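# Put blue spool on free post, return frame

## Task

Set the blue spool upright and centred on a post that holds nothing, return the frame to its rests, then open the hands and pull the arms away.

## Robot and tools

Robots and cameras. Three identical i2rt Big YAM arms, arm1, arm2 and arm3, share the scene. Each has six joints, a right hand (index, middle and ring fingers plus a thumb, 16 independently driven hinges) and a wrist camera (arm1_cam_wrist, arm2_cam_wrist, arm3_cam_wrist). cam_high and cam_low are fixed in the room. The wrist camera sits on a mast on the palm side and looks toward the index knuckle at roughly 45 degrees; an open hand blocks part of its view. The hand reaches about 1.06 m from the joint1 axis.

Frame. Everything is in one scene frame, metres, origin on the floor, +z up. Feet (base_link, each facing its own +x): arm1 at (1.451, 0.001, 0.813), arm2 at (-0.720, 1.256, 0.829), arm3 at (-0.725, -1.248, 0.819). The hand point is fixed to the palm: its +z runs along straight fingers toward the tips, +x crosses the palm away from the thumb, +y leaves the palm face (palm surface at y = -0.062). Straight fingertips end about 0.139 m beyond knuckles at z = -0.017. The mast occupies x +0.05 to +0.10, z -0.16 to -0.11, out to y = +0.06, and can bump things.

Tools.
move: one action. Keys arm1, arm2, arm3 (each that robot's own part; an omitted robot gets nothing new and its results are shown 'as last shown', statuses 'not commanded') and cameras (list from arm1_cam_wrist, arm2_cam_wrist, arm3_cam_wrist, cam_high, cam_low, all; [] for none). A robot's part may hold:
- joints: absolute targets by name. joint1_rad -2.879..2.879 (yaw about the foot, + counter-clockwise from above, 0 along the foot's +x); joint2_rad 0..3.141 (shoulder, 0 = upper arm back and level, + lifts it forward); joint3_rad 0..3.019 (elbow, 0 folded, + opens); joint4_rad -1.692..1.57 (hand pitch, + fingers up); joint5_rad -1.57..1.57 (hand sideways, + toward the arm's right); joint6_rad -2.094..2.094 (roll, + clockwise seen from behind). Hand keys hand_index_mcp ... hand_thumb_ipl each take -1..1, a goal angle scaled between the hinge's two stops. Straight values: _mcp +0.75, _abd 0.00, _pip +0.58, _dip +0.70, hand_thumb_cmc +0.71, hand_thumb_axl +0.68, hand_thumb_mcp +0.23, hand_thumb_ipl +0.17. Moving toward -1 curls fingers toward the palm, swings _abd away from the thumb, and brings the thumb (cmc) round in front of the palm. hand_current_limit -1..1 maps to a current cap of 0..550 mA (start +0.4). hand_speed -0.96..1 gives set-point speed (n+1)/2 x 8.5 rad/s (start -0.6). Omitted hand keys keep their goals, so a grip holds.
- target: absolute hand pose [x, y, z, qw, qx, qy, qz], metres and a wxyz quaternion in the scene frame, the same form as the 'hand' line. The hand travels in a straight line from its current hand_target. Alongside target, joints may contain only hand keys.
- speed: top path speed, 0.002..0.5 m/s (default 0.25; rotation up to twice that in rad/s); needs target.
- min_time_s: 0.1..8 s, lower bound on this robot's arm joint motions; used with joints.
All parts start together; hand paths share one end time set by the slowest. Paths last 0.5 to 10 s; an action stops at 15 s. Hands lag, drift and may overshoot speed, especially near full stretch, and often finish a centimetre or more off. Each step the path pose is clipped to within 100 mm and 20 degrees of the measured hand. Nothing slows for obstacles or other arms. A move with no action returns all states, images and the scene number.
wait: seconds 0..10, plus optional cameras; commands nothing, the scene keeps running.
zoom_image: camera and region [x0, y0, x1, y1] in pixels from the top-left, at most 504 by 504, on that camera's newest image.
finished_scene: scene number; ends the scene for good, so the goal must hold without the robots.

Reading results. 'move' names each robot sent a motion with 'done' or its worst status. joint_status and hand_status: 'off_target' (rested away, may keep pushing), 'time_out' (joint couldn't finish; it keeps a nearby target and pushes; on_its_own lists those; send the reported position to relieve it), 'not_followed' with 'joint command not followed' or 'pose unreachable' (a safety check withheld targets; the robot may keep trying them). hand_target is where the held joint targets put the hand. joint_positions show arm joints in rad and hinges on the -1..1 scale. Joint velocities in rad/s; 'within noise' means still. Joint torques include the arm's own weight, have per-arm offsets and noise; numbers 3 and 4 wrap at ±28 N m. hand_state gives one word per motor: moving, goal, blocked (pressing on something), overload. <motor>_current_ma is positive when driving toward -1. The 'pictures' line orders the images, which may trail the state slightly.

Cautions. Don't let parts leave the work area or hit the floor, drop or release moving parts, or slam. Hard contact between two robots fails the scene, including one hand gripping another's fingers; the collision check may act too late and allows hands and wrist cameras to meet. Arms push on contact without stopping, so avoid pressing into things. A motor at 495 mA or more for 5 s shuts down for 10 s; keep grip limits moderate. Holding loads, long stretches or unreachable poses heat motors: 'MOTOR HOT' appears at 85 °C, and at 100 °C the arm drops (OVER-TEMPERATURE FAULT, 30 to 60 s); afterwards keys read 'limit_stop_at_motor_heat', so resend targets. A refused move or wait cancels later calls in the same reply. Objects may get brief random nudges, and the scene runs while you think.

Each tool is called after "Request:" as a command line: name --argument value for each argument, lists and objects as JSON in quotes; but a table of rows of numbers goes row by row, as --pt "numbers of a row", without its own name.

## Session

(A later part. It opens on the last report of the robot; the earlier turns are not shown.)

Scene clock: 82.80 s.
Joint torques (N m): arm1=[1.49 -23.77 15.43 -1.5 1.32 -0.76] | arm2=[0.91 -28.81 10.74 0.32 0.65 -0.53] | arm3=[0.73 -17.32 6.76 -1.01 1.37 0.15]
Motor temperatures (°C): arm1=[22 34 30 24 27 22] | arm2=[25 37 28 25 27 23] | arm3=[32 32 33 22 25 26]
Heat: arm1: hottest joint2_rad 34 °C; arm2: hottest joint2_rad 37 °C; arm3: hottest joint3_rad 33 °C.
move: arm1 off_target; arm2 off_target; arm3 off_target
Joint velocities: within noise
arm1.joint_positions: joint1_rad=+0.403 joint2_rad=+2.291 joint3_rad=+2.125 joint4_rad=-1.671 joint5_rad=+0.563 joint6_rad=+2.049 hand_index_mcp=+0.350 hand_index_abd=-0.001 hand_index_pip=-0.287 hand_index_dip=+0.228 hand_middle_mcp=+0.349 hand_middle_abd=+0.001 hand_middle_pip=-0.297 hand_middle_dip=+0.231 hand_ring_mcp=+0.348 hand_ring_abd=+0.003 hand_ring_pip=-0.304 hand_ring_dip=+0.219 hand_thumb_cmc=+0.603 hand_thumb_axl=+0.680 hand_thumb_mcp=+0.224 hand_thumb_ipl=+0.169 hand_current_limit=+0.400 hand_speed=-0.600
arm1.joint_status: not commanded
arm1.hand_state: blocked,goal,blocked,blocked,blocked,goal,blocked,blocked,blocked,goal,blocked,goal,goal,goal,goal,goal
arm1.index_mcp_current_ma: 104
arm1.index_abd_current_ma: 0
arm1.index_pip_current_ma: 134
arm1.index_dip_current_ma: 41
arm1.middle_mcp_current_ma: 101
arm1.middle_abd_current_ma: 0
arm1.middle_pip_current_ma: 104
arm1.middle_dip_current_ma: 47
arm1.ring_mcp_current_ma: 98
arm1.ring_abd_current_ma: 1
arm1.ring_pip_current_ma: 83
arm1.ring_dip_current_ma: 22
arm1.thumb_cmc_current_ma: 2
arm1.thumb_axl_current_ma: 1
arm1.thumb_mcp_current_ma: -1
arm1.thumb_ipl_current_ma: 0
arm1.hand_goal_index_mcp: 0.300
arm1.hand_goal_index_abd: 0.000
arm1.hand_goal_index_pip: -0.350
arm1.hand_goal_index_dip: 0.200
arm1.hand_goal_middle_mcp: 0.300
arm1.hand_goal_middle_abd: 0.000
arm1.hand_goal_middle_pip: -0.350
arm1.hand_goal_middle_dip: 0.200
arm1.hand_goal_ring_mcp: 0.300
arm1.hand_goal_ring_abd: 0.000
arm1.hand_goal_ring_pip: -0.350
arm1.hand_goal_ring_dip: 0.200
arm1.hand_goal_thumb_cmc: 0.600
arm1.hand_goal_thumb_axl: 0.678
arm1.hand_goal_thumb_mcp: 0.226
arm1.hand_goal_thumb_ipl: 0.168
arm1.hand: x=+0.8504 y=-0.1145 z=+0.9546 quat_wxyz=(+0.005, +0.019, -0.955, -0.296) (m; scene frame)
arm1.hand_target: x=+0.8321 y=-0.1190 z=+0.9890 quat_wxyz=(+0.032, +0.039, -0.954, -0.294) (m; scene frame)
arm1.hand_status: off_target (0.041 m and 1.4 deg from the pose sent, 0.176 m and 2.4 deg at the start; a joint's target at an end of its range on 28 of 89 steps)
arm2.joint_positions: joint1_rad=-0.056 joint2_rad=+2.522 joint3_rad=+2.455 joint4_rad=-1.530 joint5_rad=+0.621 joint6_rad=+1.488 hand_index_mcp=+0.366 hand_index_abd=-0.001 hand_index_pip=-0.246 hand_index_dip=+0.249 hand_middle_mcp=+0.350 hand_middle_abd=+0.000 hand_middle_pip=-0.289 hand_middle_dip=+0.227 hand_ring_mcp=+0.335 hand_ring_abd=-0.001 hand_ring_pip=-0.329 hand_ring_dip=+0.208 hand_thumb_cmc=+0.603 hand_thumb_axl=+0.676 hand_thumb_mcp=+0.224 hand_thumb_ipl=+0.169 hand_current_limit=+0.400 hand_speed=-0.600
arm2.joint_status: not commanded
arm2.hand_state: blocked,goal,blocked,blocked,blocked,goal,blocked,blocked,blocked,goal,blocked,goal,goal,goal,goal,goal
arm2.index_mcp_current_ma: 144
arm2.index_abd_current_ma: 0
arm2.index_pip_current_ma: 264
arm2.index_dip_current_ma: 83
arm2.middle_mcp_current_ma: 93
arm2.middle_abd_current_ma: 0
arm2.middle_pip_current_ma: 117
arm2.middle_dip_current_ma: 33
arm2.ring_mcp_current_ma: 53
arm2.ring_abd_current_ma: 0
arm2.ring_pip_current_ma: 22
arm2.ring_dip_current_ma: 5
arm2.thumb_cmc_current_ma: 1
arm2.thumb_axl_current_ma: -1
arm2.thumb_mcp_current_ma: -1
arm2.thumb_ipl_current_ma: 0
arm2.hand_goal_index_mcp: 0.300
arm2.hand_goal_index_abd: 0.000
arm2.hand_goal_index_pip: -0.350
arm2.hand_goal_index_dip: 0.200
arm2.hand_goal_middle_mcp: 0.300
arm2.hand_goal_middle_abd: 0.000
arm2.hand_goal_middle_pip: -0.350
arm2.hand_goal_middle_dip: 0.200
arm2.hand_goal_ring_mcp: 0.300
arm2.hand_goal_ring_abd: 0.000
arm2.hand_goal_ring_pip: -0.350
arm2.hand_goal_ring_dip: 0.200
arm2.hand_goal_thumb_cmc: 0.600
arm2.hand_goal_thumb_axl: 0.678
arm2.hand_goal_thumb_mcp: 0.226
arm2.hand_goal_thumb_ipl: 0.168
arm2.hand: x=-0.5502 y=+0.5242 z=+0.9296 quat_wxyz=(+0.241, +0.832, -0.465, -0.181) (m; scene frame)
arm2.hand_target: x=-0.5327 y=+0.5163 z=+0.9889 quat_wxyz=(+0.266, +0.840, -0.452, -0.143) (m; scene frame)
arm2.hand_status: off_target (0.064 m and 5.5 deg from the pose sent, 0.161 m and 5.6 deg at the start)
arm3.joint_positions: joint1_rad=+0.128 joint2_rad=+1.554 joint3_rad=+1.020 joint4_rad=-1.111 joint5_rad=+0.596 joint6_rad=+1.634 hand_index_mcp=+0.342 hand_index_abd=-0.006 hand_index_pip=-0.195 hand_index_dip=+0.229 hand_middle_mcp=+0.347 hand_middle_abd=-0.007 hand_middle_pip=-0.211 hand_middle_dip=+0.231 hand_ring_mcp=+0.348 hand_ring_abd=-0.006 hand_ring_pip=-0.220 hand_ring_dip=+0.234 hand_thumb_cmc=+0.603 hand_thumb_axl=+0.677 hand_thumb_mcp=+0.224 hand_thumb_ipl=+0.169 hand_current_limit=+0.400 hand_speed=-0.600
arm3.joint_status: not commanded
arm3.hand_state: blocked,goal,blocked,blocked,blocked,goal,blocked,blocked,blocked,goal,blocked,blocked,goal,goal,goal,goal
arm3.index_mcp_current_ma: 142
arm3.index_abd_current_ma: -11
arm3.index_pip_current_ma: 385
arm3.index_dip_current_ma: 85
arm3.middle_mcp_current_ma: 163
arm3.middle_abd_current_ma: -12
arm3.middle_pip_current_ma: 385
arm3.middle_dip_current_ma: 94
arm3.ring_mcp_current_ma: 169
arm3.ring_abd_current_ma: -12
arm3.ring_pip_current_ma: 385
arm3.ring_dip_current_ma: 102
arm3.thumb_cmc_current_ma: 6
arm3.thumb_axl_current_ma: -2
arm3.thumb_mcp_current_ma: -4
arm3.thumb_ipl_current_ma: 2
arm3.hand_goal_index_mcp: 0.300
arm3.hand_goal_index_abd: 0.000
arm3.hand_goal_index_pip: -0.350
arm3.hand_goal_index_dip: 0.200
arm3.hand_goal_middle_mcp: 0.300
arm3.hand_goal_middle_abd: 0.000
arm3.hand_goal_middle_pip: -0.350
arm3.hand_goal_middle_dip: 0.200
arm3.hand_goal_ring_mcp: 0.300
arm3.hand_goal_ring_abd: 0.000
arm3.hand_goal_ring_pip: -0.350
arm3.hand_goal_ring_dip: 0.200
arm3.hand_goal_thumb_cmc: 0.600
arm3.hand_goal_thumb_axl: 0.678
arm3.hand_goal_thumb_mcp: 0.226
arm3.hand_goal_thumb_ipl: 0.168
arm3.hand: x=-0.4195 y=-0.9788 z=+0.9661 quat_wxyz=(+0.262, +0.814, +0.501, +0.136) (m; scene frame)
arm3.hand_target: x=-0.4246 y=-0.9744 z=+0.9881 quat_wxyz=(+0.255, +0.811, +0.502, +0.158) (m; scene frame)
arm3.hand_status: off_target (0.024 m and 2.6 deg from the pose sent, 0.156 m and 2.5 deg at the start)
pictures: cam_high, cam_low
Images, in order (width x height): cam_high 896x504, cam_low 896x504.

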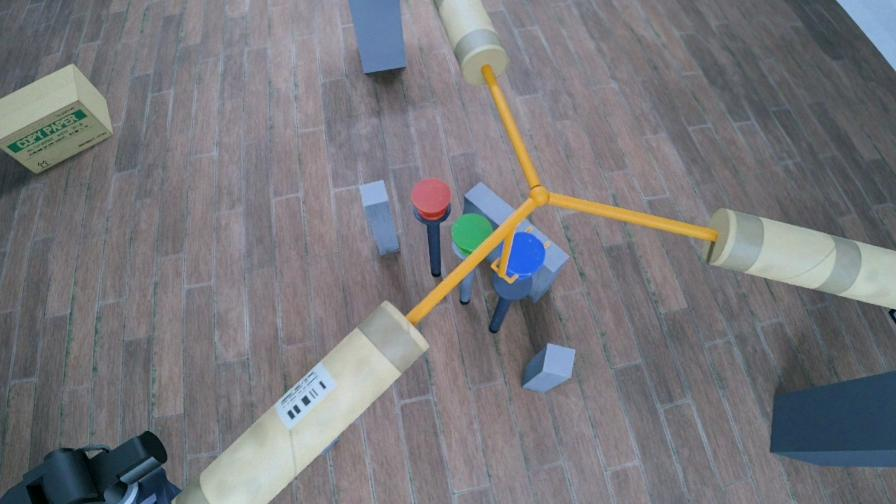

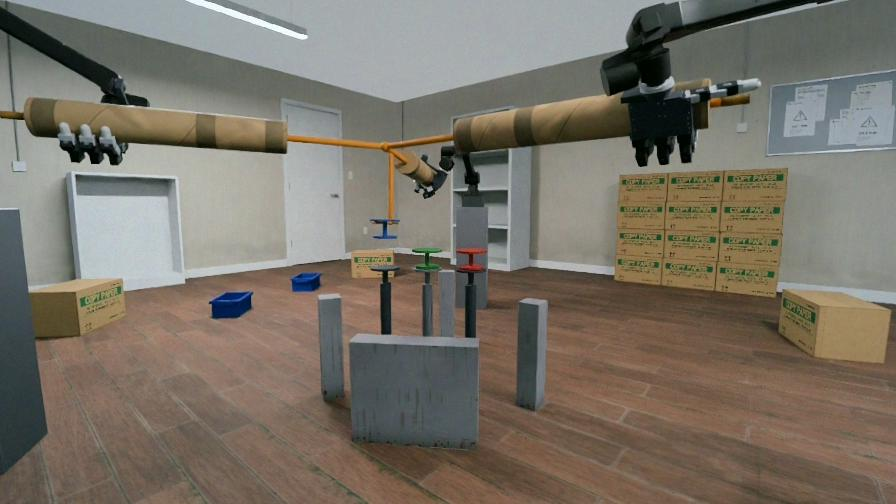

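Request:
move --arm1 '{"target":[0.828,-0.120,0.919,-0.0092,-0.0291,0.9533,0.3006],"speed":0.07}' --arm2 '{"target":[-0.531,0.512,0.919,-0.2649,-0.8401,0.4514,0.1423],"speed":0.07}' --arm3 '{"target":[-0.425,-0.974,0.919,0.2557,0.811,0.5019,0.1583],"speed":0.07}' --cameras '["cam_high","cam_low"]'

Request:
zoom_image --camera "cam_low" --region '[350, 210, 450, 290]'

Request:
zoom_image --camera "cam_high" --region '[450, 220, 560, 320]'

Scene clock: 85.07 s.
Joint torques (N m): arm1=[1.2 -25.64 12.77 -0.88 1.11 -0.46] | arm2=[0.62 -27.34 9.2 0.32 1.08 -0.47] | arm3=[0.26 -14.27 5.94 -0.24 1.56 0.1]
Motor temperatures (°C): arm1=[22 34 30 24 28 22] | arm2=[25 37 28 25 27 23] | arm3=[32 32 33 22 25 26]
Heat: arm1: hottest joint2_rad 34 °C; arm2: hottest joint2_rad 37 °C; arm3: hottest joint3_rad 33 °C.
move: arm1 off_target; arm2 off_target; arm3 done
Joint velocities: within noise
arm1.joint_positions: joint1_rad=+0.403 joint2_rad=+2.388 joint3_rad=+2.125 joint4_rad=-1.626 joint5_rad=+0.562 joint6_rad=+2.057 hand_index_mcp=+0.354 hand_index_abd=-0.001 hand_index_pip=-0.290 hand_index_dip=+0.223 hand_middle_mcp=+0.345 hand_middle_abd=+0.001 hand_middle_pip=-0.304 hand_middle_dip=+0.228 hand_ring_mcp=+0.334 hand_ring_abd=+0.003 hand_ring_pip=-0.310 hand_ring_dip=+0.219 hand_thumb_cmc=+0.603 hand_thumb_axl=+0.680 hand_thumb_mcp=+0.224 hand_thumb_ipl=+0.169 hand_current_limit=+0.400 hand_speed=-0.600
arm1.joint_status: not commanded
arm1.hand_state: blocked,goal,blocked,blocked,blocked,goal,blocked,blocked,blocked,goal,blocked,goal,goal,goal,goal,goal
arm1.index_mcp_current_ma: 116
arm1.index_abd_current_ma: 0
arm1.index_pip_current_ma: 125
arm1.index_dip_current_ma: 31
arm1.middle_mcp_current_ma: 88
arm1.middle_abd_current_ma: 0
arm1.middle_pip_current_ma: 85
arm1.middle_dip_current_ma: 40
arm1.ring_mcp_current_ma: 60
arm1.ring_abd_current_ma: 1
arm1.ring_pip_current_ma: 69
arm1.ring_dip_current_ma: 22
arm1.thumb_cmc_current_ma: 2
arm1.thumb_axl_current_ma: 1
arm1.thumb_mcp_current_ma: -1
arm1.thumb_ipl_current_ma: 0
arm1.hand_goal_index_mcp: 0.300
arm1.hand_goal_index_abd: 0.000
arm1.hand_goal_index_pip: -0.350
arm1.hand_goal_index_dip: 0.200
arm1.hand_goal_middle_mcp: 0.300
arm1.hand_goal_middle_abd: 0.000
arm1.hand_goal_middle_pip: -0.350
arm1.hand_goal_middle_dip: 0.200
arm1.hand_goal_ring_mcp: 0.300
arm1.hand_goal_ring_abd: 0.000
arm1.hand_goal_ring_pip: -0.350
arm1.hand_goal_ring_dip: 0.200
arm1.hand_goal_thumb_cmc: 0.600
arm1.hand_goal_thumb_axl: 0.678
arm1.hand_goal_thumb_mcp: 0.226
arm1.hand_goal_thumb_ipl: 0.168
arm1.hand: x=+0.8464 y=-0.1182 z=+0.8939 quat_wxyz=(-0.016, +0.022, -0.952, -0.306) (m; scene frame)
arm1.hand_target: x=+0.8300 y=-0.1195 z=+0.9195 quat_wxyz=(+0.010, +0.029, -0.953, -0.301) (m; scene frame)
arm1.hand_status: off_target (0.031 m and 3.1 deg from the pose sent, 0.042 m and 1.4 deg at the start)
arm2.joint_positions: joint1_rad=-0.059 joint2_rad=+2.536 joint3_rad=+2.351 joint4_rad=-1.379 joint5_rad=+0.610 joint6_rad=+1.479 hand_index_mcp=+0.360 hand_index_abd=+0.002 hand_index_pip=-0.246 hand_index_dip=+0.249 hand_middle_mcp=+0.350 hand_middle_abd=+0.000 hand_middle_pip=-0.289 hand_middle_dip=+0.227 hand_ring_mcp=+0.343 hand_ring_abd=-0.001 hand_ring_pip=-0.329 hand_ring_dip=+0.208 hand_thumb_cmc=+0.603 hand_thumb_axl=+0.676 hand_thumb_mcp=+0.224 hand_thumb_ipl=+0.169 hand_current_limit=+0.400 hand_speed=-0.600
arm2.joint_status: not commanded
arm2.hand_state: blocked,goal,blocked,blocked,blocked,goal,blocked,blocked,blocked,goal,blocked,goal,goal,goal,goal,goal
arm2.index_mcp_current_ma: 126
arm2.index_abd_current_ma: 0
arm2.index_pip_current_ma: 264
arm2.index_dip_current_ma: 83
arm2.middle_mcp_current_ma: 93
arm2.middle_abd_current_ma: 0
arm2.middle_pip_current_ma: 117
arm2.middle_dip_current_ma: 34
arm2.ring_mcp_current_ma: 74
arm2.ring_abd_current_ma: 0
arm2.ring_pip_current_ma: 22
arm2.ring_dip_current_ma: 5
arm2.thumb_cmc_current_ma: 1
arm2.thumb_axl_current_ma: -1
arm2.thumb_mcp_current_ma: -1
arm2.thumb_ipl_current_ma: 0
arm2.hand_goal_index_mcp: 0.300
arm2.hand_goal_index_abd: 0.000
arm2.hand_goal_index_pip: -0.350
arm2.hand_goal_index_dip: 0.200
arm2.hand_goal_middle_mcp: 0.300
arm2.hand_goal_middle_abd: 0.000
arm2.hand_goal_middle_pip: -0.350
arm2.hand_goal_middle_dip: 0.200
arm2.hand_goal_ring_mcp: 0.300
arm2.hand_goal_ring_abd: 0.000
arm2.hand_goal_ring_pip: -0.350
arm2.hand_goal_ring_dip: 0.200
arm2.hand_goal_thumb_cmc: 0.600
arm2.hand_goal_thumb_axl: 0.678
arm2.hand_goal_thumb_mcp: 0.226
arm2.hand_goal_thumb_ipl: 0.168
arm2.hand: x=-0.5500 y=+0.5218 z=+0.8785 quat_wxyz=(+0.245, +0.833, -0.468, -0.167) (m; scene frame)
arm2.hand_target: x=-0.5318 y=+0.5140 z=+0.9190 quat_wxyz=(+0.265, +0.840, -0.452, -0.143) (m; scene frame)
arm2.hand_status: off_target (0.046 m and 4.1 deg from the pose sent, 0.025 m and 5.5 deg at the start)
arm3.joint_positions: joint1_rad=+0.137 joint2_rad=+1.623 joint3_rad=+0.936 joint4_rad=-0.937 joint5_rad=+0.591 joint6_rad=+1.640 hand_index_mcp=+0.341 hand_index_abd=-0.003 hand_index_pip=-0.209 hand_index_dip=+0.229 hand_middle_mcp=+0.347 hand_middle_abd=-0.004 hand_middle_pip=-0.211 hand_middle_dip=+0.231 hand_ring_mcp=+0.358 hand_ring_abd=-0.004 hand_ring_pip=-0.220 hand_ring_dip=+0.234 hand_thumb_cmc=+0.603 hand_thumb_axl=+0.677 hand_thumb_mcp=+0.224 hand_thumb_ipl=+0.169 hand_current_limit=+0.400 hand_speed=-0.600
arm3.joint_status: not commanded
arm3.hand_state: blocked,goal,blocked,blocked,blocked,goal,blocked,blocked,blocked,goal,blocked,blocked,goal,goal,goal,goal
arm3.index_mcp_current_ma: 139
arm3.index_abd_current_ma: -4
arm3.index_pip_current_ma: 385
arm3.index_dip_current_ma: 85
arm3.middle_mcp_current_ma: 163
arm3.middle_abd_current_ma: -6
arm3.middle_pip_current_ma: 385
arm3.middle_dip_current_ma: 94
arm3.ring_mcp_current_ma: 212
arm3.ring_abd_current_ma: -6
arm3.ring_pip_current_ma: 385
arm3.ring_dip_current_ma: 102
arm3.thumb_cmc_current_ma: 6
arm3.thumb_axl_current_ma: -2
arm3.thumb_mcp_current_ma: -4
arm3.thumb_ipl_current_ma: 2
arm3.hand_goal_index_mcp: 0.300
arm3.hand_goal_index_abd: 0.000
arm3.hand_goal_index_pip: -0.350
arm3.hand_goal_index_dip: 0.200
arm3.hand_goal_middle_mcp: 0.300
arm3.hand_goal_middle_abd: 0.000
arm3.hand_goal_middle_pip: -0.350
arm3.hand_goal_middle_dip: 0.200
arm3.hand_goal_ring_mcp: 0.300
arm3.hand_goal_ring_abd: 0.000
arm3.hand_goal_ring_pip: -0.350
arm3.hand_goal_ring_dip: 0.200
arm3.hand_goal_thumb_cmc: 0.600
arm3.hand_goal_thumb_axl: 0.678
arm3.hand_goal_thumb_mcp: 0.226
arm3.hand_goal_thumb_ipl: 0.168
arm3.hand: x=-0.4243 y=-0.9798 z=+0.9114 quat_wxyz=(+0.254, +0.815, +0.500, +0.145) (m; scene frame)
arm3.hand_target: x=-0.4250 y=-0.9741 z=+0.9190 quat_wxyz=(+0.256, +0.811, +0.502, +0.158) (m; scene frame)
arm3.hand_status: done (0.010 m and 1.6 deg from the pose sent, 0.048 m and 2.6 deg at the start)
pictures: cam_high, cam_low
Images, in order (width x height): cam_high 896x504, cam_low 896x504.

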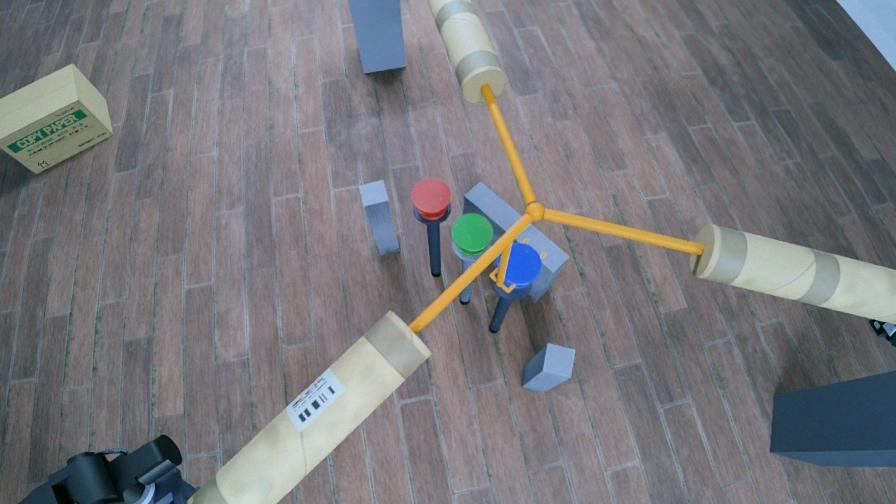

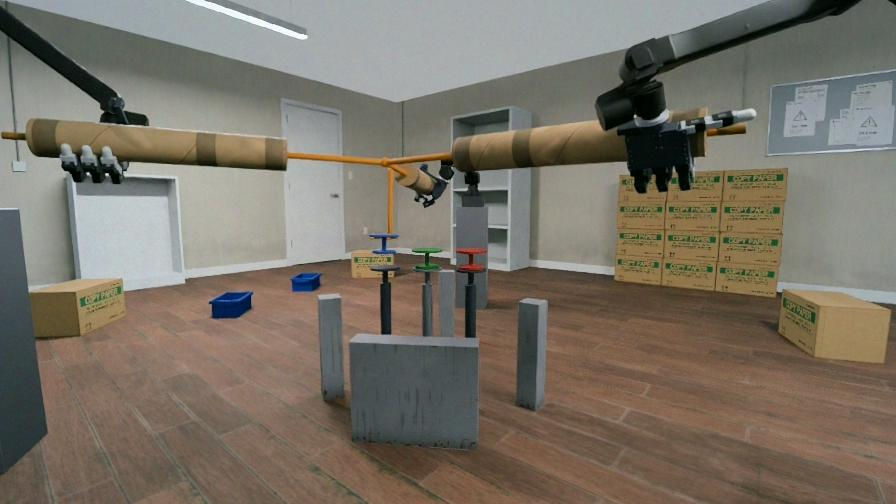

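Scaled by 5.040 from the camera's 896x504 image, which has a finer 1280x720 frame.

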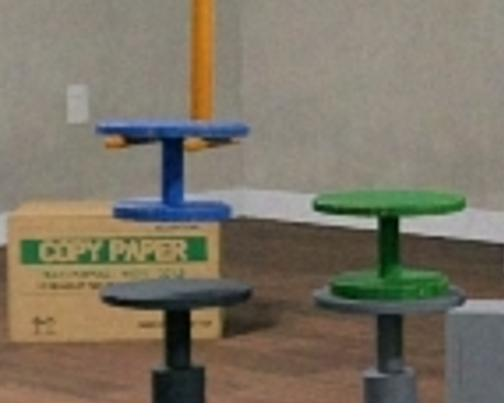

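Scaled by 4.582 from the camera's 896x504 image, which has a finer 1280x720 frame.

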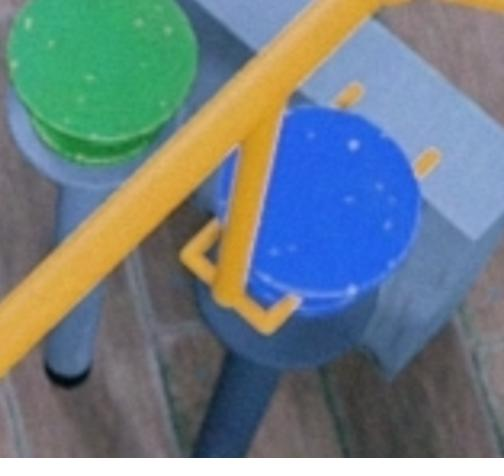

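Request:
move --arm1 '{"target":[0.832,-0.117,0.879,-0.0092,-0.0291,0.9533,0.3006],"speed":0.06}' --arm2 '{"target":[-0.527,0.515,0.879,-0.2649,-0.8401,0.4514,0.1423],"speed":0.06}' --arm3 '{"target":[-0.421,-0.971,0.879,0.2557,0.811,0.5019,0.1583],"speed":0.06}' --cameras '["cam_high","cam_low"]'

Request:
zoom_image --camera "cam_low" --region '[360, 230, 410, 280]'

Request:
zoom_image --camera "cam_high" --region '[450, 220, 560, 320]'

Scene clock: 86.73 s.
Joint torques (N m): arm1=[1.44 -25.52 8.77 -0.58 1.25 -0.54] | arm2=[1.67 -27.11 8.72 0.5 1.13 -0.34] | arm3=[-0.73 -14.56 5.75 -0.01 1.53 -0.07]
Motor temperatures (°C): arm1=[22 34 30 24 28 22] | arm2=[25 37 28 25 27 23] | arm3=[32 32 33 22 26 26]
Heat: arm1: hottest joint2_rad 34 °C; arm2: hottest joint2_rad 37 °C; arm3: hottest joint3_rad 33 °C.
move: arm1 off_target; arm2 off_target; arm3 off_target
Joint velocities: within noise
arm1.joint_positions: joint1_rad=+0.403 joint2_rad=+2.418 joint3_rad=+2.104 joint4_rad=-1.547 joint5_rad=+0.557 joint6_rad=+2.062 hand_index_mcp=+0.354 hand_index_abd=+0.001 hand_index_pip=-0.293 hand_index_dip=+0.223 hand_middle_mcp=+0.345 hand_middle_abd=+0.001 hand_middle_pip=-0.304 hand_middle_dip=+0.223 hand_ring_mcp=+0.335 hand_ring_abd=+0.003 hand_ring_pip=-0.310 hand_ring_dip=+0.217 hand_thumb_cmc=+0.603 hand_thumb_axl=+0.680 hand_thumb_mcp=+0.224 hand_thumb_ipl=+0.169 hand_current_limit=+0.400 hand_speed=-0.600
arm1.joint_status: not commanded
arm1.hand_state: blocked,goal,blocked,blocked,blocked,goal,blocked,blocked,blocked,goal,blocked,goal,goal,goal,goal,goal
arm1.index_mcp_current_ma: 116
arm1.index_abd_current_ma: 0
arm1.index_pip_current_ma: 116
arm1.index_dip_current_ma: 31
arm1.middle_mcp_current_ma: 88
arm1.middle_abd_current_ma: 0
arm1.middle_pip_current_ma: 85
arm1.middle_dip_current_ma: 30
arm1.ring_mcp_current_ma: 62
arm1.ring_abd_current_ma: 1
arm1.ring_pip_current_ma: 69
arm1.ring_dip_current_ma: 19
arm1.thumb_cmc_current_ma: 2
arm1.thumb_axl_current_ma: 1
arm1.thumb_mcp_current_ma: -1
arm1.thumb_ipl_current_ma: 0
arm1.hand_goal_index_mcp: 0.300
arm1.hand_goal_index_abd: 0.000
arm1.hand_goal_index_pip: -0.350
arm1.hand_goal_index_dip: 0.200
arm1.hand_goal_middle_mcp: 0.300
arm1.hand_goal_middle_abd: 0.000
arm1.hand_goal_middle_pip: -0.350
arm1.hand_goal_middle_dip: 0.200
arm1.hand_goal_ring_mcp: 0.300
arm1.hand_goal_ring_abd: 0.000
arm1.hand_goal_ring_pip: -0.350
arm1.hand_goal_ring_dip: 0.200
arm1.hand_goal_thumb_cmc: 0.600
arm1.hand_goal_thumb_axl: 0.678
arm1.hand_goal_thumb_mcp: 0.226
arm1.hand_goal_thumb_ipl: 0.168
arm1.hand: x=+0.8429 y=-0.1214 z=+0.8614 quat_wxyz=(-0.005, +0.015, -0.954, -0.298) (m; scene frame)
arm1.hand_target: x=+0.8326 y=-0.1170 z=+0.8791 quat_wxyz=(+0.009, +0.028, -0.953, -0.301) (m; scene frame)
arm1.hand_status: off_target (0.021 m and 2.3 deg from the pose sent, 0.021 m and 3.1 deg at the start)
arm2.joint_positions: joint1_rad=-0.058 joint2_rad=+2.561 joint3_rad=+2.303 joint4_rad=-1.300 joint5_rad=+0.608 joint6_rad=+1.476 hand_index_mcp=+0.358 hand_index_abd=+0.003 hand_index_pip=-0.249 hand_index_dip=+0.248 hand_middle_mcp=+0.350 hand_middle_abd=+0.000 hand_middle_pip=-0.289 hand_middle_dip=+0.227 hand_ring_mcp=+0.344 hand_ring_abd=-0.001 hand_ring_pip=-0.328 hand_ring_dip=+0.210 hand_thumb_cmc=+0.603 hand_thumb_axl=+0.676 hand_thumb_mcp=+0.224 hand_thumb_ipl=+0.169 hand_current_limit=+0.400 hand_speed=-0.600
arm2.joint_status: not commanded
arm2.hand_state: blocked,goal,blocked,blocked,blocked,goal,blocked,blocked,blocked,goal,blocked,goal,goal,goal,goal,goal
arm2.index_mcp_current_ma: 119
arm2.index_abd_current_ma: 1
arm2.index_pip_current_ma: 255
arm2.index_dip_current_ma: 81
arm2.middle_mcp_current_ma: 93
arm2.middle_abd_current_ma: 0
arm2.middle_pip_current_ma: 117
arm2.middle_dip_current_ma: 34
arm2.ring_mcp_current_ma: 77
arm2.ring_abd_current_ma: 0
arm2.ring_pip_current_ma: 24
arm2.ring_dip_current_ma: 7
arm2.thumb_cmc_current_ma: 1
arm2.thumb_axl_current_ma: -1
arm2.thumb_mcp_current_ma: -1
arm2.thumb_ipl_current_ma: 0
arm2.hand_goal_index_mcp: 0.300
arm2.hand_goal_index_abd: 0.000
arm2.hand_goal_index_pip: -0.350
arm2.hand_goal_index_dip: 0.200
arm2.hand_goal_middle_mcp: 0.300
arm2.hand_goal_middle_abd: 0.000
arm2.hand_goal_middle_pip: -0.350
arm2.hand_goal_middle_dip: 0.200
arm2.hand_goal_ring_mcp: 0.300
arm2.hand_goal_ring_abd: 0.000
arm2.hand_goal_ring_pip: -0.350
arm2.hand_goal_ring_dip: 0.200
arm2.hand_goal_thumb_cmc: 0.600
arm2.hand_goal_thumb_axl: 0.678
arm2.hand_goal_thumb_mcp: 0.226
arm2.hand_goal_thumb_ipl: 0.168
arm2.hand: x=-0.5497 y=+0.5233 z=+0.8417 quat_wxyz=(+0.245, +0.833, -0.467, -0.165) (m; scene frame)
arm2.hand_target: x=-0.5277 y=+0.5166 z=+0.8789 quat_wxyz=(+0.265, +0.840, -0.452, -0.143) (m; scene frame)
arm2.hand_status: off_target (0.044 m and 3.9 deg from the pose sent, 0.024 m and 4.1 deg at the start)
arm3.joint_positions: joint1_rad=+0.142 joint2_rad=+1.708 joint3_rad=+0.907 joint4_rad=-0.829 joint5_rad=+0.592 joint6_rad=+1.652 hand_index_mcp=+0.340 hand_index_abd=-0.002 hand_index_pip=-0.209 hand_index_dip=+0.229 hand_middle_mcp=+0.347 hand_middle_abd=-0.003 hand_middle_pip=-0.212 hand_middle_dip=+0.231 hand_ring_mcp=+0.358 hand_ring_abd=-0.003 hand_ring_pip=-0.221 hand_ring_dip=+0.234 hand_thumb_cmc=+0.603 hand_thumb_axl=+0.677 hand_thumb_mcp=+0.224 hand_thumb_ipl=+0.169 hand_current_limit=+0.400 hand_speed=-0.600
arm3.joint_status: not commanded
arm3.hand_state: blocked,goal,blocked,blocked,blocked,goal,blocked,blocked,blocked,goal,blocked,blocked,goal,goal,goal,goal
arm3.index_mcp_current_ma: 137
arm3.index_abd_current_ma: -3
arm3.index_pip_current_ma: 385
arm3.index_dip_current_ma: 85
arm3.middle_mcp_current_ma: 163
arm3.middle_abd_current_ma: -5
arm3.middle_pip_current_ma: 385
arm3.middle_dip_current_ma: 94
arm3.ring_mcp_current_ma: 212
arm3.ring_abd_current_ma: -4
arm3.ring_pip_current_ma: 385
arm3.ring_dip_current_ma: 102
arm3.thumb_cmc_current_ma: 6
arm3.thumb_axl_current_ma: -2
arm3.thumb_mcp_current_ma: -4
arm3.thumb_ipl_current_ma: 2
arm3.hand_goal_index_mcp: 0.300
arm3.hand_goal_index_abd: 0.000
arm3.hand_goal_index_pip: -0.350
arm3.hand_goal_index_dip: 0.200
arm3.hand_goal_middle_mcp: 0.300
arm3.hand_goal_middle_abd: 0.000
arm3.hand_goal_middle_pip: -0.350
arm3.hand_goal_middle_dip: 0.200
arm3.hand_goal_ring_mcp: 0.300
arm3.hand_goal_ring_abd: 0.000
arm3.hand_goal_ring_pip: -0.350
arm3.hand_goal_ring_dip: 0.200
arm3.hand_goal_thumb_cmc: 0.600
arm3.hand_goal_thumb_axl: 0.678
arm3.hand_goal_thumb_mcp: 0.226
arm3.hand_goal_thumb_ipl: 0.168
arm3.hand: x=-0.4255 y=-0.9784 z=+0.8709 quat_wxyz=(+0.254, +0.817, +0.497, +0.146) (m; scene frame)
arm3.hand_target: x=-0.4212 y=-0.9710 z=+0.8791 quat_wxyz=(+0.256, +0.811, +0.502, +0.158) (m; scene frame)
arm3.hand_status: off_target (0.012 m and 1.7 deg from the pose sent, 0.034 m and 1.6 deg at the start)
pictures: cam_high, cam_low
Images, in order (width x height): cam_high 896x504, cam_low 896x504.

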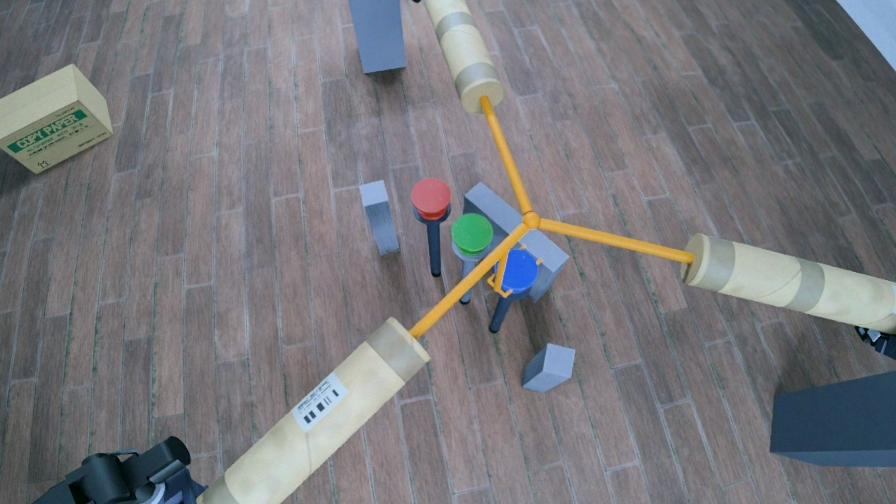

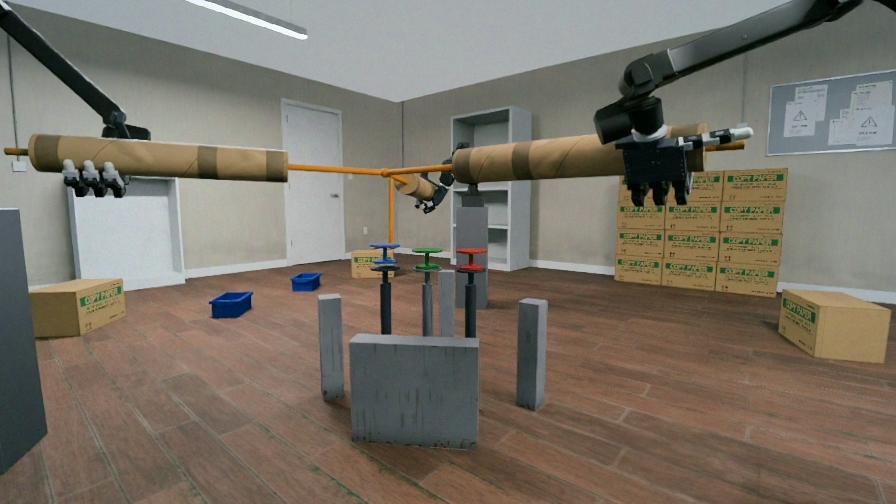

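Scaled by 10.080 from the camera's 896x504 image, which has a finer 1280x720 frame.

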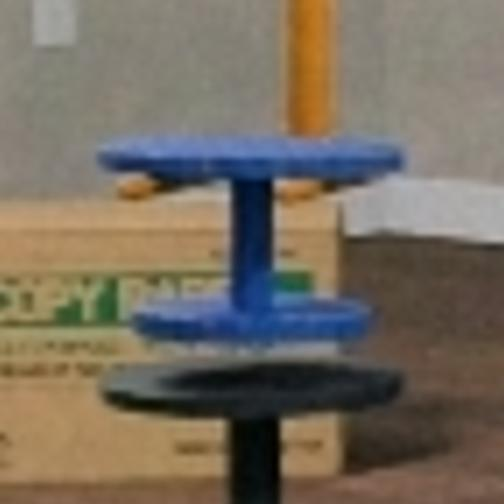

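Scaled by 4.582 from the camera's 896x504 image, which has a finer 1280x720 frame.

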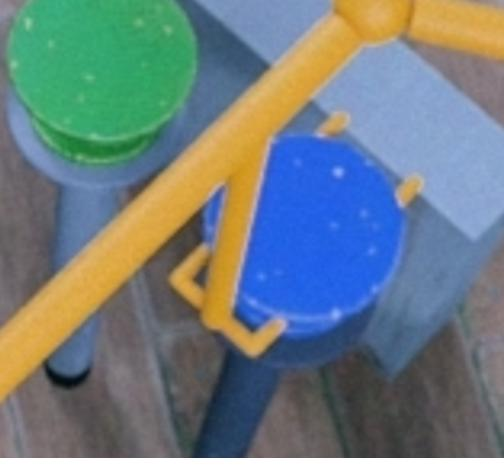

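Request:
move --arm1 '{"target":[0.832,-0.117,0.837,-0.0092,-0.0291,0.9533,0.3006],"speed":0.04}' --arm2 '{"target":[-0.527,0.515,0.839,-0.2649,-0.8401,0.4514,0.1423],"speed":0.04}' --arm3 '{"target":[-0.421,-0.971,0.839,0.2557,0.811,0.5019,0.1583],"speed":0.04}' --cameras '["cam_high","cam_low"]'

Request:
zoom_image --camera "cam_low" --region '[360, 230, 410, 280]'

Request:
zoom_image --camera "cam_high" --region '[450, 220, 560, 320]'

Scene clock: 88.77 s.
Joint torques (N m): arm1=[0.62 -25.52 8.46 -0.53 1.16 -0.56] | arm2=[1.03 -26.81 8.51 0.44 1.15 -0.33] | arm3=[-0.73 -15.15 4.97 0.03 1.56 -0.08]
Motor temperatures (°C): arm1=[22 34 30 24 28 22] | arm2=[25 37 28 25 27 23] | arm3=[32 32 33 22 26 26]
Heat: arm1: hottest joint2_rad 34 °C; arm2: hottest joint2_rad 37 °C; arm3: hottest joint3_rad 33 °C.
move: arm1 off_target; arm2 off_target; arm3 done
Joint velocities: within noise
arm1.joint_positions: joint1_rad=+0.403 joint2_rad=+2.458 joint3_rad=+2.076 joint4_rad=-1.472 joint5_rad=+0.560 joint6_rad=+2.062 hand_index_mcp=+0.352 hand_index_abd=+0.001 hand_index_pip=-0.294 hand_index_dip=+0.223 hand_middle_mcp=+0.345 hand_middle_abd=+0.002 hand_middle_pip=-0.304 hand_middle_dip=+0.223 hand_ring_mcp=+0.336 hand_ring_abd=+0.003 hand_ring_pip=-0.310 hand_ring_dip=+0.217 hand_thumb_cmc=+0.603 hand_thumb_axl=+0.680 hand_thumb_mcp=+0.224 hand_thumb_ipl=+0.169 hand_current_limit=+0.400 hand_speed=-0.600
arm1.joint_status: not commanded
arm1.hand_state: blocked,goal,blocked,blocked,blocked,goal,blocked,blocked,blocked,goal,blocked,goal,goal,goal,goal,goal
arm1.index_mcp_current_ma: 111
arm1.index_abd_current_ma: 0
arm1.index_pip_current_ma: 112
arm1.index_dip_current_ma: 31
arm1.middle_mcp_current_ma: 88
arm1.middle_abd_current_ma: 1
arm1.middle_pip_current_ma: 85
arm1.middle_dip_current_ma: 29
arm1.ring_mcp_current_ma: 64
arm1.ring_abd_current_ma: 1
arm1.ring_pip_current_ma: 69
arm1.ring_dip_current_ma: 19
arm1.thumb_cmc_current_ma: 2
arm1.thumb_axl_current_ma: 1
arm1.thumb_mcp_current_ma: -1
arm1.thumb_ipl_current_ma: 0
arm1.hand_goal_index_mcp: 0.300
arm1.hand_goal_index_abd: 0.000
arm1.hand_goal_index_pip: -0.350
arm1.hand_goal_index_dip: 0.200
arm1.hand_goal_middle_mcp: 0.300
arm1.hand_goal_middle_abd: 0.000
arm1.hand_goal_middle_pip: -0.350
arm1.hand_goal_middle_dip: 0.200
arm1.hand_goal_ring_mcp: 0.300
arm1.hand_goal_ring_abd: 0.000
arm1.hand_goal_ring_pip: -0.350
arm1.hand_goal_ring_dip: 0.200
arm1.hand_goal_thumb_cmc: 0.600
arm1.hand_goal_thumb_axl: 0.678
arm1.hand_goal_thumb_mcp: 0.226
arm1.hand_goal_thumb_ipl: 0.168
arm1.hand: x=+0.8429 y=-0.1217 z=+0.8234 quat_wxyz=(-0.001, +0.015, -0.954, -0.298) (m; scene frame)
arm1.hand_target: x=+0.8325 y=-0.1171 z=+0.8372 quat_wxyz=(+0.009, +0.029, -0.953, -0.301) (m; scene frame)
arm1.hand_status: off_target (0.018 m and 2.1 deg from the pose sent, 0.027 m and 2.3 deg at the start)
arm2.joint_positions: joint1_rad=-0.056 joint2_rad=+2.596 joint3_rad=+2.278 joint4_rad=-1.231 joint5_rad=+0.607 joint6_rad=+1.473 hand_index_mcp=+0.354 hand_index_abd=+0.003 hand_index_pip=-0.250 hand_index_dip=+0.248 hand_middle_mcp=+0.350 hand_middle_abd=+0.000 hand_middle_pip=-0.289 hand_middle_dip=+0.227 hand_ring_mcp=+0.347 hand_ring_abd=-0.002 hand_ring_pip=-0.327 hand_ring_dip=+0.210 hand_thumb_cmc=+0.603 hand_thumb_axl=+0.676 hand_thumb_mcp=+0.224 hand_thumb_ipl=+0.169 hand_current_limit=+0.400 hand_speed=-0.600
arm2.joint_status: not commanded
arm2.hand_state: blocked,goal,blocked,blocked,blocked,goal,blocked,blocked,blocked,goal,blocked,goal,goal,goal,goal,goal
arm2.index_mcp_current_ma: 105
arm2.index_abd_current_ma: 1
arm2.index_pip_current_ma: 249
arm2.index_dip_current_ma: 81
arm2.middle_mcp_current_ma: 93
arm2.middle_abd_current_ma: 0
arm2.middle_pip_current_ma: 117
arm2.middle_dip_current_ma: 34
arm2.ring_mcp_current_ma: 84
arm2.ring_abd_current_ma: 0
arm2.ring_pip_current_ma: 26
arm2.ring_dip_current_ma: 7
arm2.thumb_cmc_current_ma: 1
arm2.thumb_axl_current_ma: -1
arm2.thumb_mcp_current_ma: -1
arm2.thumb_ipl_current_ma: 0
arm2.hand_goal_index_mcp: 0.300
arm2.hand_goal_index_abd: 0.000
arm2.hand_goal_index_pip: -0.350
arm2.hand_goal_index_dip: 0.200
arm2.hand_goal_middle_mcp: 0.300
arm2.hand_goal_middle_abd: 0.000
arm2.hand_goal_middle_pip: -0.350
arm2.hand_goal_middle_dip: 0.200
arm2.hand_goal_ring_mcp: 0.300
arm2.hand_goal_ring_abd: 0.000
arm2.hand_goal_ring_pip: -0.350
arm2.hand_goal_ring_dip: 0.200
arm2.hand_goal_thumb_cmc: 0.600
arm2.hand_goal_thumb_axl: 0.678
arm2.hand_goal_thumb_mcp: 0.226
arm2.hand_goal_thumb_ipl: 0.168
arm2.hand: x=-0.5475 y=+0.5235 z=+0.8071 quat_wxyz=(+0.248, +0.834, -0.466, -0.160) (m; scene frame)
arm2.hand_target: x=-0.5273 y=+0.5162 z=+0.8390 quat_wxyz=(+0.265, +0.840, -0.452, -0.143) (m; scene frame)
arm2.hand_status: off_target (0.039 m and 3.4 deg from the pose sent, 0.024 m and 3.9 deg at the start)
arm3.joint_positions: joint1_rad=+0.142 joint2_rad=+1.795 joint3_rad=+0.887 joint4_rad=-0.718 joint5_rad=+0.591 joint6_rad=+1.653 hand_index_mcp=+0.341 hand_index_abd=-0.002 hand_index_pip=-0.209 hand_index_dip=+0.229 hand_middle_mcp=+0.347 hand_middle_abd=-0.003 hand_middle_pip=-0.212 hand_middle_dip=+0.231 hand_ring_mcp=+0.358 hand_ring_abd=-0.003 hand_ring_pip=-0.221 hand_ring_dip=+0.234 hand_thumb_cmc=+0.603 hand_thumb_axl=+0.677 hand_thumb_mcp=+0.224 hand_thumb_ipl=+0.169 hand_current_limit=+0.400 hand_speed=-0.600
arm3.joint_status: not commanded
arm3.hand_state: blocked,goal,blocked,blocked,blocked,goal,blocked,blocked,blocked,goal,blocked,blocked,goal,goal,goal,goal
arm3.index_mcp_current_ma: 137
arm3.index_abd_current_ma: -3
arm3.index_pip_current_ma: 385
arm3.index_dip_current_ma: 85
arm3.middle_mcp_current_ma: 163
arm3.middle_abd_current_ma: -5
arm3.middle_pip_current_ma: 385
arm3.middle_dip_current_ma: 94
arm3.ring_mcp_current_ma: 211
arm3.ring_abd_current_ma: -4
arm3.ring_pip_current_ma: 385
arm3.ring_dip_current_ma: 102
arm3.thumb_cmc_current_ma: 6
arm3.thumb_axl_current_ma: -2
arm3.thumb_mcp_current_ma: -4
arm3.thumb_ipl_current_ma: 2
arm3.hand_goal_index_mcp: 0.300
arm3.hand_goal_index_abd: 0.000
arm3.hand_goal_index_pip: -0.350
arm3.hand_goal_index_dip: 0.200
arm3.hand_goal_middle_mcp: 0.300
arm3.hand_goal_middle_abd: 0.000
arm3.hand_goal_middle_pip: -0.350
arm3.hand_goal_middle_dip: 0.200
arm3.hand_goal_ring_mcp: 0.300
arm3.hand_goal_ring_abd: 0.000
arm3.hand_goal_ring_pip: -0.350
arm3.hand_goal_ring_dip: 0.200
arm3.hand_goal_thumb_cmc: 0.600
arm3.hand_goal_thumb_axl: 0.678
arm3.hand_goal_thumb_mcp: 0.226
arm3.hand_goal_thumb_ipl: 0.168
arm3.hand: x=-0.4252 y=-0.9774 z=+0.8321 quat_wxyz=(+0.253, +0.817, +0.497, +0.147) (m; scene frame)
arm3.hand_target: x=-0.4212 y=-0.9711 z=+0.8390 quat_wxyz=(+0.256, +0.811, +0.502, +0.158) (m; scene frame)
arm3.hand_status: done (0.010 m and 1.6 deg from the pose sent, 0.033 m and 1.7 deg at the start)
pictures: cam_high, cam_low
Images, in order (width x height): cam_high 896x504, cam_low 896x504.

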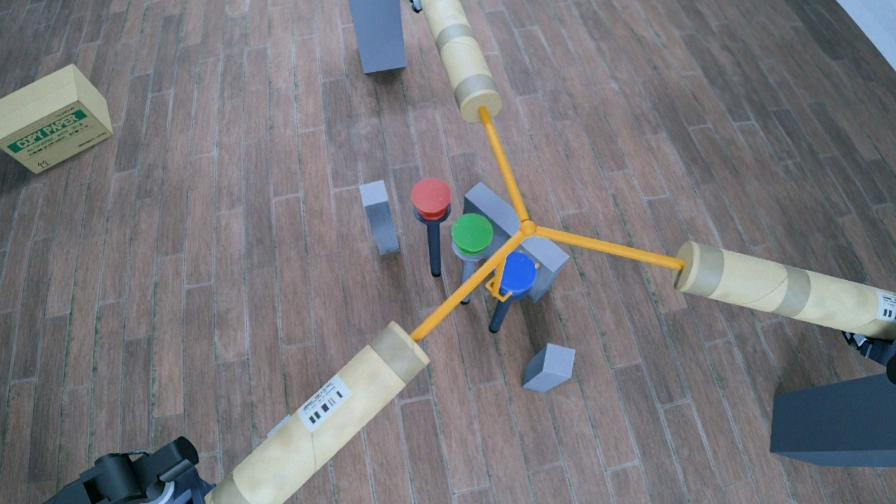

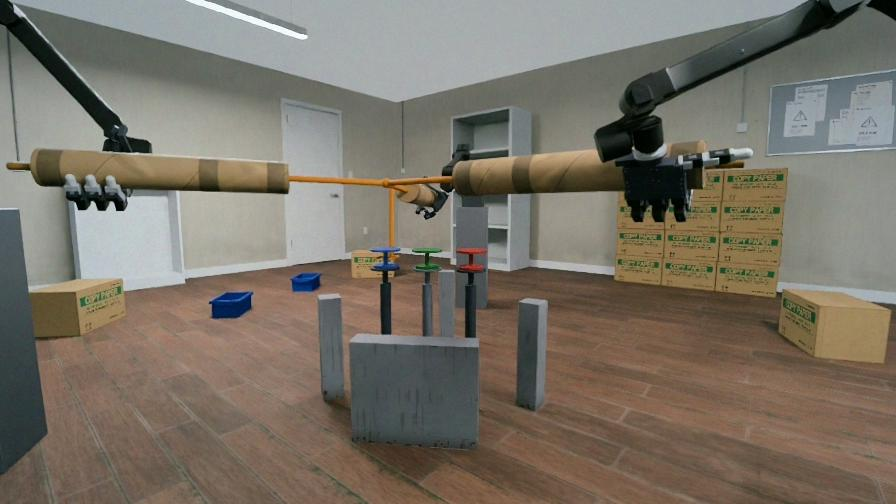

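Scaled by 10.080 from the camera's 896x504 image, which has a finer 1280x720 frame.

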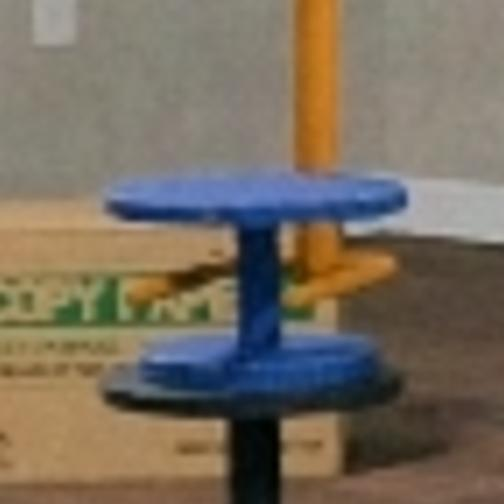

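Scaled by 4.582 from the camera's 896x504 image, which has a finer 1280x720 frame.

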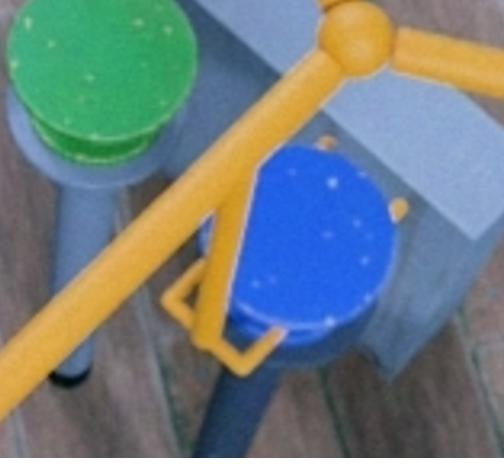

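Request:
move --arm1 '{"target":[0.779,-0.032,0.837,-0.0092,-0.0291,0.9533,0.3006],"speed":0.07}' --arm2 '{"target":[-0.580,0.600,0.839,-0.2649,-0.8401,0.4514,0.1423],"speed":0.07}' --arm3 '{"target":[-0.474,-0.886,0.839,0.2557,0.811,0.5019,0.1583],"speed":0.07}' --cameras '["cam_high","cam_low"]'

Request:
zoom_image --camera "cam_low" --region '[360, 230, 410, 280]'

Request:
zoom_image --camera "cam_high" --region '[450, 220, 560, 320]'

Scene clock: 91.40 s.
Joint torques (N m): arm1=[0.38 -24.12 13.27 -1.22 0.91 -0.6] | arm2=[-0.09 -25.99 6.46 0.29 1.01 -0.37] | arm3=[0.32 -16.62 6.23 -1.89 1.01 0.27]
Motor temperatures (°C): arm1=[22 34 31 24 28 22] | arm2=[25 38 28 25 27 23] | arm3=[32 32 33 22 26 26]
Heat: arm1: hottest joint2_rad 34 °C; arm2: hottest joint2_rad 38 °C; arm3: hottest joint3_rad 33 °C.
move: arm1 off_target; arm2 off_target; arm3 done
Joint velocities: within noise
arm1.joint_positions: joint1_rad=+0.267 joint2_rad=+2.476 joint3_rad=+2.092 joint4_rad=-1.393 joint5_rad=+0.599 joint6_rad=+1.899 hand_index_mcp=+0.352 hand_index_abd=-0.001 hand_index_pip=-0.299 hand_index_dip=+0.222 hand_middle_mcp=+0.343 hand_middle_abd=+0.001 hand_middle_pip=-0.305 hand_middle_dip=+0.221 hand_ring_mcp=+0.334 hand_ring_abd=+0.002 hand_ring_pip=-0.310 hand_ring_dip=+0.217 hand_thumb_cmc=+0.603 hand_thumb_axl=+0.680 hand_thumb_mcp=+0.224 hand_thumb_ipl=+0.169 hand_current_limit=+0.400 hand_speed=-0.600
arm1.joint_status: not commanded
arm1.hand_state: blocked,goal,blocked,blocked,blocked,goal,blocked,blocked,blocked,goal,blocked,goal,goal,goal,goal,goal
arm1.index_mcp_current_ma: 111
arm1.index_abd_current_ma: 0
arm1.index_pip_current_ma: 99
arm1.index_dip_current_ma: 29
arm1.middle_mcp_current_ma: 83
arm1.middle_abd_current_ma: 0
arm1.middle_pip_current_ma: 82
arm1.middle_dip_current_ma: 26
arm1.ring_mcp_current_ma: 59
arm1.ring_abd_current_ma: 1
arm1.ring_pip_current_ma: 69
arm1.ring_dip_current_ma: 19
arm1.thumb_cmc_current_ma: 2
arm1.thumb_axl_current_ma: 1
arm1.thumb_mcp_current_ma: -1
arm1.thumb_ipl_current_ma: 0
arm1.hand_goal_index_mcp: 0.300
arm1.hand_goal_index_abd: 0.000
arm1.hand_goal_index_pip: -0.350
arm1.hand_goal_index_dip: 0.200
arm1.hand_goal_middle_mcp: 0.300
arm1.hand_goal_middle_abd: 0.000
arm1.hand_goal_middle_pip: -0.350
arm1.hand_goal_middle_dip: 0.200
arm1.hand_goal_ring_mcp: 0.300
arm1.hand_goal_ring_abd: 0.000
arm1.hand_goal_ring_pip: -0.350
arm1.hand_goal_ring_dip: 0.200
arm1.hand_goal_thumb_cmc: 0.600
arm1.hand_goal_thumb_axl: 0.678
arm1.hand_goal_thumb_mcp: 0.226
arm1.hand_goal_thumb_ipl: 0.168
arm1.hand: x=+0.8007 y=-0.0359 z=+0.8156 quat_wxyz=(-0.005, +0.019, -0.953, -0.302) (m; scene frame)
arm1.hand_target: x=+0.7810 y=-0.0319 z=+0.8377 quat_wxyz=(+0.010, +0.029, -0.953, -0.301) (m; scene frame)
arm1.hand_status: off_target (0.031 m and 2.0 deg from the pose sent, 0.111 m and 2.1 deg at the start)
arm2.joint_positions: joint1_rad=-0.056 joint2_rad=+2.331 joint3_rad=+1.723 joint4_rad=-0.939 joint5_rad=+0.610 joint6_rad=+1.459 hand_index_mcp=+0.348 hand_index_abd=-0.007 hand_index_pip=-0.252 hand_index_dip=+0.248 hand_middle_mcp=+0.349 hand_middle_abd=-0.003 hand_middle_pip=-0.289 hand_middle_dip=+0.227 hand_ring_mcp=+0.348 hand_ring_abd=-0.004 hand_ring_pip=-0.324 hand_ring_dip=+0.213 hand_thumb_cmc=+0.603 hand_thumb_axl=+0.676 hand_thumb_mcp=+0.224 hand_thumb_ipl=+0.169 hand_current_limit=+0.400 hand_speed=-0.600
arm2.joint_status: not commanded
arm2.hand_state: blocked,goal,blocked,blocked,blocked,goal,blocked,blocked,blocked,goal,blocked,goal,goal,goal,goal,goal
arm2.index_mcp_current_ma: 87
arm2.index_abd_current_ma: -4
arm2.index_pip_current_ma: 242
arm2.index_dip_current_ma: 81
arm2.middle_mcp_current_ma: 90
arm2.middle_abd_current_ma: -1
arm2.middle_pip_current_ma: 117
arm2.middle_dip_current_ma: 34
arm2.ring_mcp_current_ma: 87
arm2.ring_abd_current_ma: -1
arm2.ring_pip_current_ma: 30
arm2.ring_dip_current_ma: 11
arm2.thumb_cmc_current_ma: 1
arm2.thumb_axl_current_ma: -1
arm2.thumb_mcp_current_ma: -1
arm2.thumb_ipl_current_ma: 0
arm2.hand_goal_index_mcp: 0.300
arm2.hand_goal_index_abd: 0.000
arm2.hand_goal_index_pip: -0.350
arm2.hand_goal_index_dip: 0.200
arm2.hand_goal_middle_mcp: 0.300
arm2.hand_goal_middle_abd: 0.000
arm2.hand_goal_middle_pip: -0.350
arm2.hand_goal_middle_dip: 0.200
arm2.hand_goal_ring_mcp: 0.300
arm2.hand_goal_ring_abd: 0.000
arm2.hand_goal_ring_pip: -0.350
arm2.hand_goal_ring_dip: 0.200
arm2.hand_goal_thumb_cmc: 0.600
arm2.hand_goal_thumb_axl: 0.678
arm2.hand_goal_thumb_mcp: 0.226
arm2.hand_goal_thumb_ipl: 0.168
arm2.hand: x=-0.5908 y=+0.6102 z=+0.7980 quat_wxyz=(+0.248, +0.837, -0.460, -0.163) (m; scene frame)
arm2.hand_target: x=-0.5804 y=+0.6007 z=+0.8382 quat_wxyz=(+0.265, +0.840, -0.452, -0.143) (m; scene frame)
arm2.hand_status: off_target (0.044 m and 3.2 deg from the pose sent, 0.089 m and 3.4 deg at the start)
arm3.joint_positions: joint1_rad=+0.306 joint2_rad=+1.922 joint3_rad=+1.099 joint4_rad=-0.882 joint5_rad=+0.588 joint6_rad=+1.826 hand_index_mcp=+0.341 hand_index_abd=-0.005 hand_index_pip=-0.253 hand_index_dip=+0.229 hand_middle_mcp=+0.347 hand_middle_abd=-0.005 hand_middle_pip=-0.241 hand_middle_dip=+0.231 hand_ring_mcp=+0.358 hand_ring_abd=-0.004 hand_ring_pip=-0.235 hand_ring_dip=+0.236 hand_thumb_cmc=+0.603 hand_thumb_axl=+0.677 hand_thumb_mcp=+0.224 hand_thumb_ipl=+0.169 hand_current_limit=+0.400 hand_speed=-0.600
arm3.joint_status: not commanded
arm3.hand_state: blocked,goal,blocked,blocked,blocked,goal,blocked,blocked,blocked,goal,blocked,blocked,goal,goal,goal,goal
arm3.index_mcp_current_ma: 137
arm3.index_abd_current_ma: -8
arm3.index_pip_current_ma: 369
arm3.index_dip_current_ma: 85
arm3.middle_mcp_current_ma: 163
arm3.middle_abd_current_ma: -9
arm3.middle_pip_current_ma: 385
arm3.middle_dip_current_ma: 94
arm3.ring_mcp_current_ma: 215
arm3.ring_abd_current_ma: -7
arm3.ring_pip_current_ma: 385
arm3.ring_dip_current_ma: 109
arm3.thumb_cmc_current_ma: 6
arm3.thumb_axl_current_ma: -2
arm3.thumb_mcp_current_ma: -4
arm3.thumb_ipl_current_ma: 2
arm3.hand_goal_index_mcp: 0.300
arm3.hand_goal_index_abd: 0.000
arm3.hand_goal_index_pip: -0.350
arm3.hand_goal_index_dip: 0.200
arm3.hand_goal_middle_mcp: 0.300
arm3.hand_goal_middle_abd: 0.000
arm3.hand_goal_middle_pip: -0.350
arm3.hand_goal_middle_dip: 0.200
arm3.hand_goal_ring_mcp: 0.300
arm3.hand_goal_ring_abd: 0.000
arm3.hand_goal_ring_pip: -0.350
arm3.hand_goal_ring_dip: 0.200
arm3.hand_goal_thumb_cmc: 0.600
arm3.hand_goal_thumb_axl: 0.678
arm3.hand_goal_thumb_mcp: 0.226
arm3.hand_goal_thumb_ipl: 0.168
arm3.on_its_own: hand_index_pip moved -0.044 toward your old target -0.350; hand_middle_pip moved -0.029 toward your old target -0.350
arm3.hand: x=-0.4691 y=-0.8910 z=+0.8323 quat_wxyz=(+0.250, +0.812, +0.503, +0.159) (m; scene frame)
arm3.hand_target: x=-0.4739 y=-0.8860 z=+0.8391 quat_wxyz=(+0.255, +0.811, +0.502, +0.159) (m; scene frame)
arm3.hand_status: done (0.010 m and 0.7 deg from the pose sent, 0.104 m and 1.6 deg at the start)
pictures: cam_high, cam_low
Images, in order (width x height): cam_high 896x504, cam_low 896x504.

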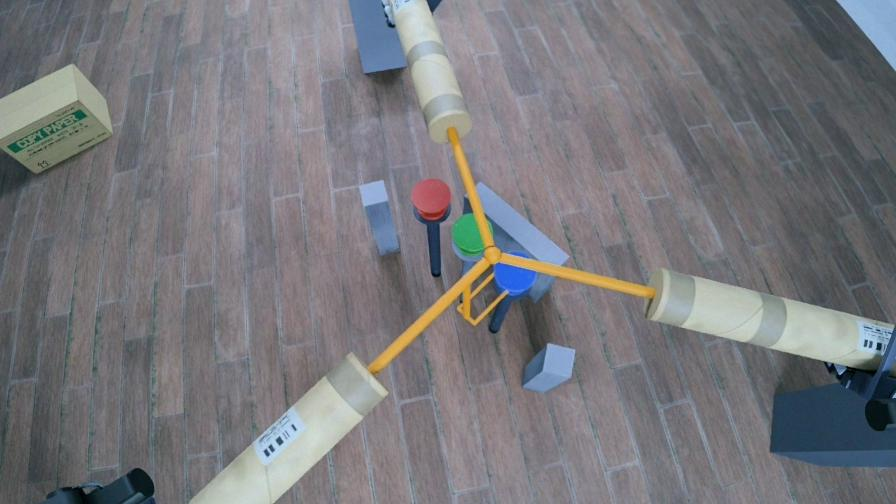

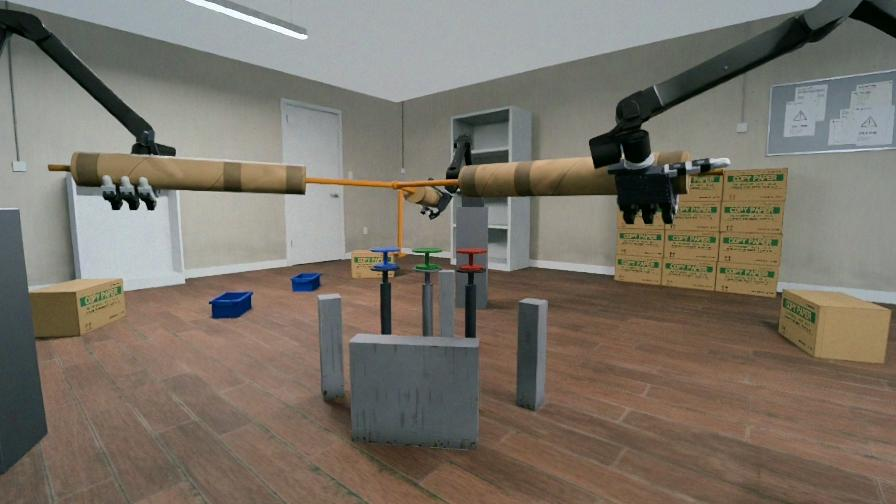

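Scaled by 10.080 from the camera's 896x504 image, which has a finer 1280x720 frame.

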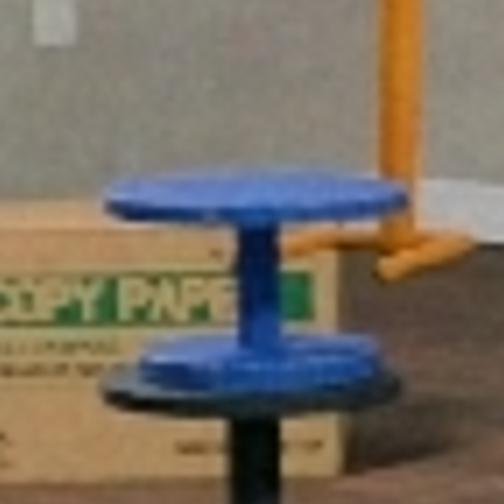

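Scaled by 4.582 from the camera's 896x504 image, which has a finer 1280x720 frame.

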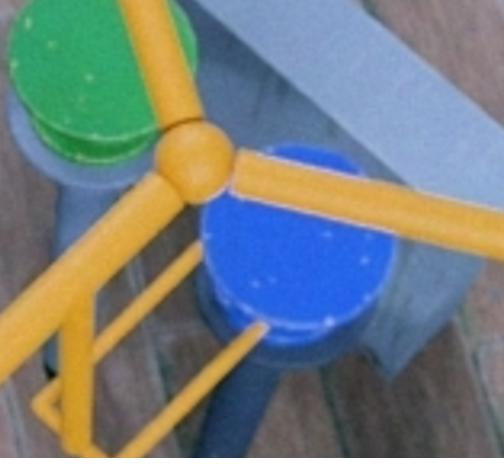

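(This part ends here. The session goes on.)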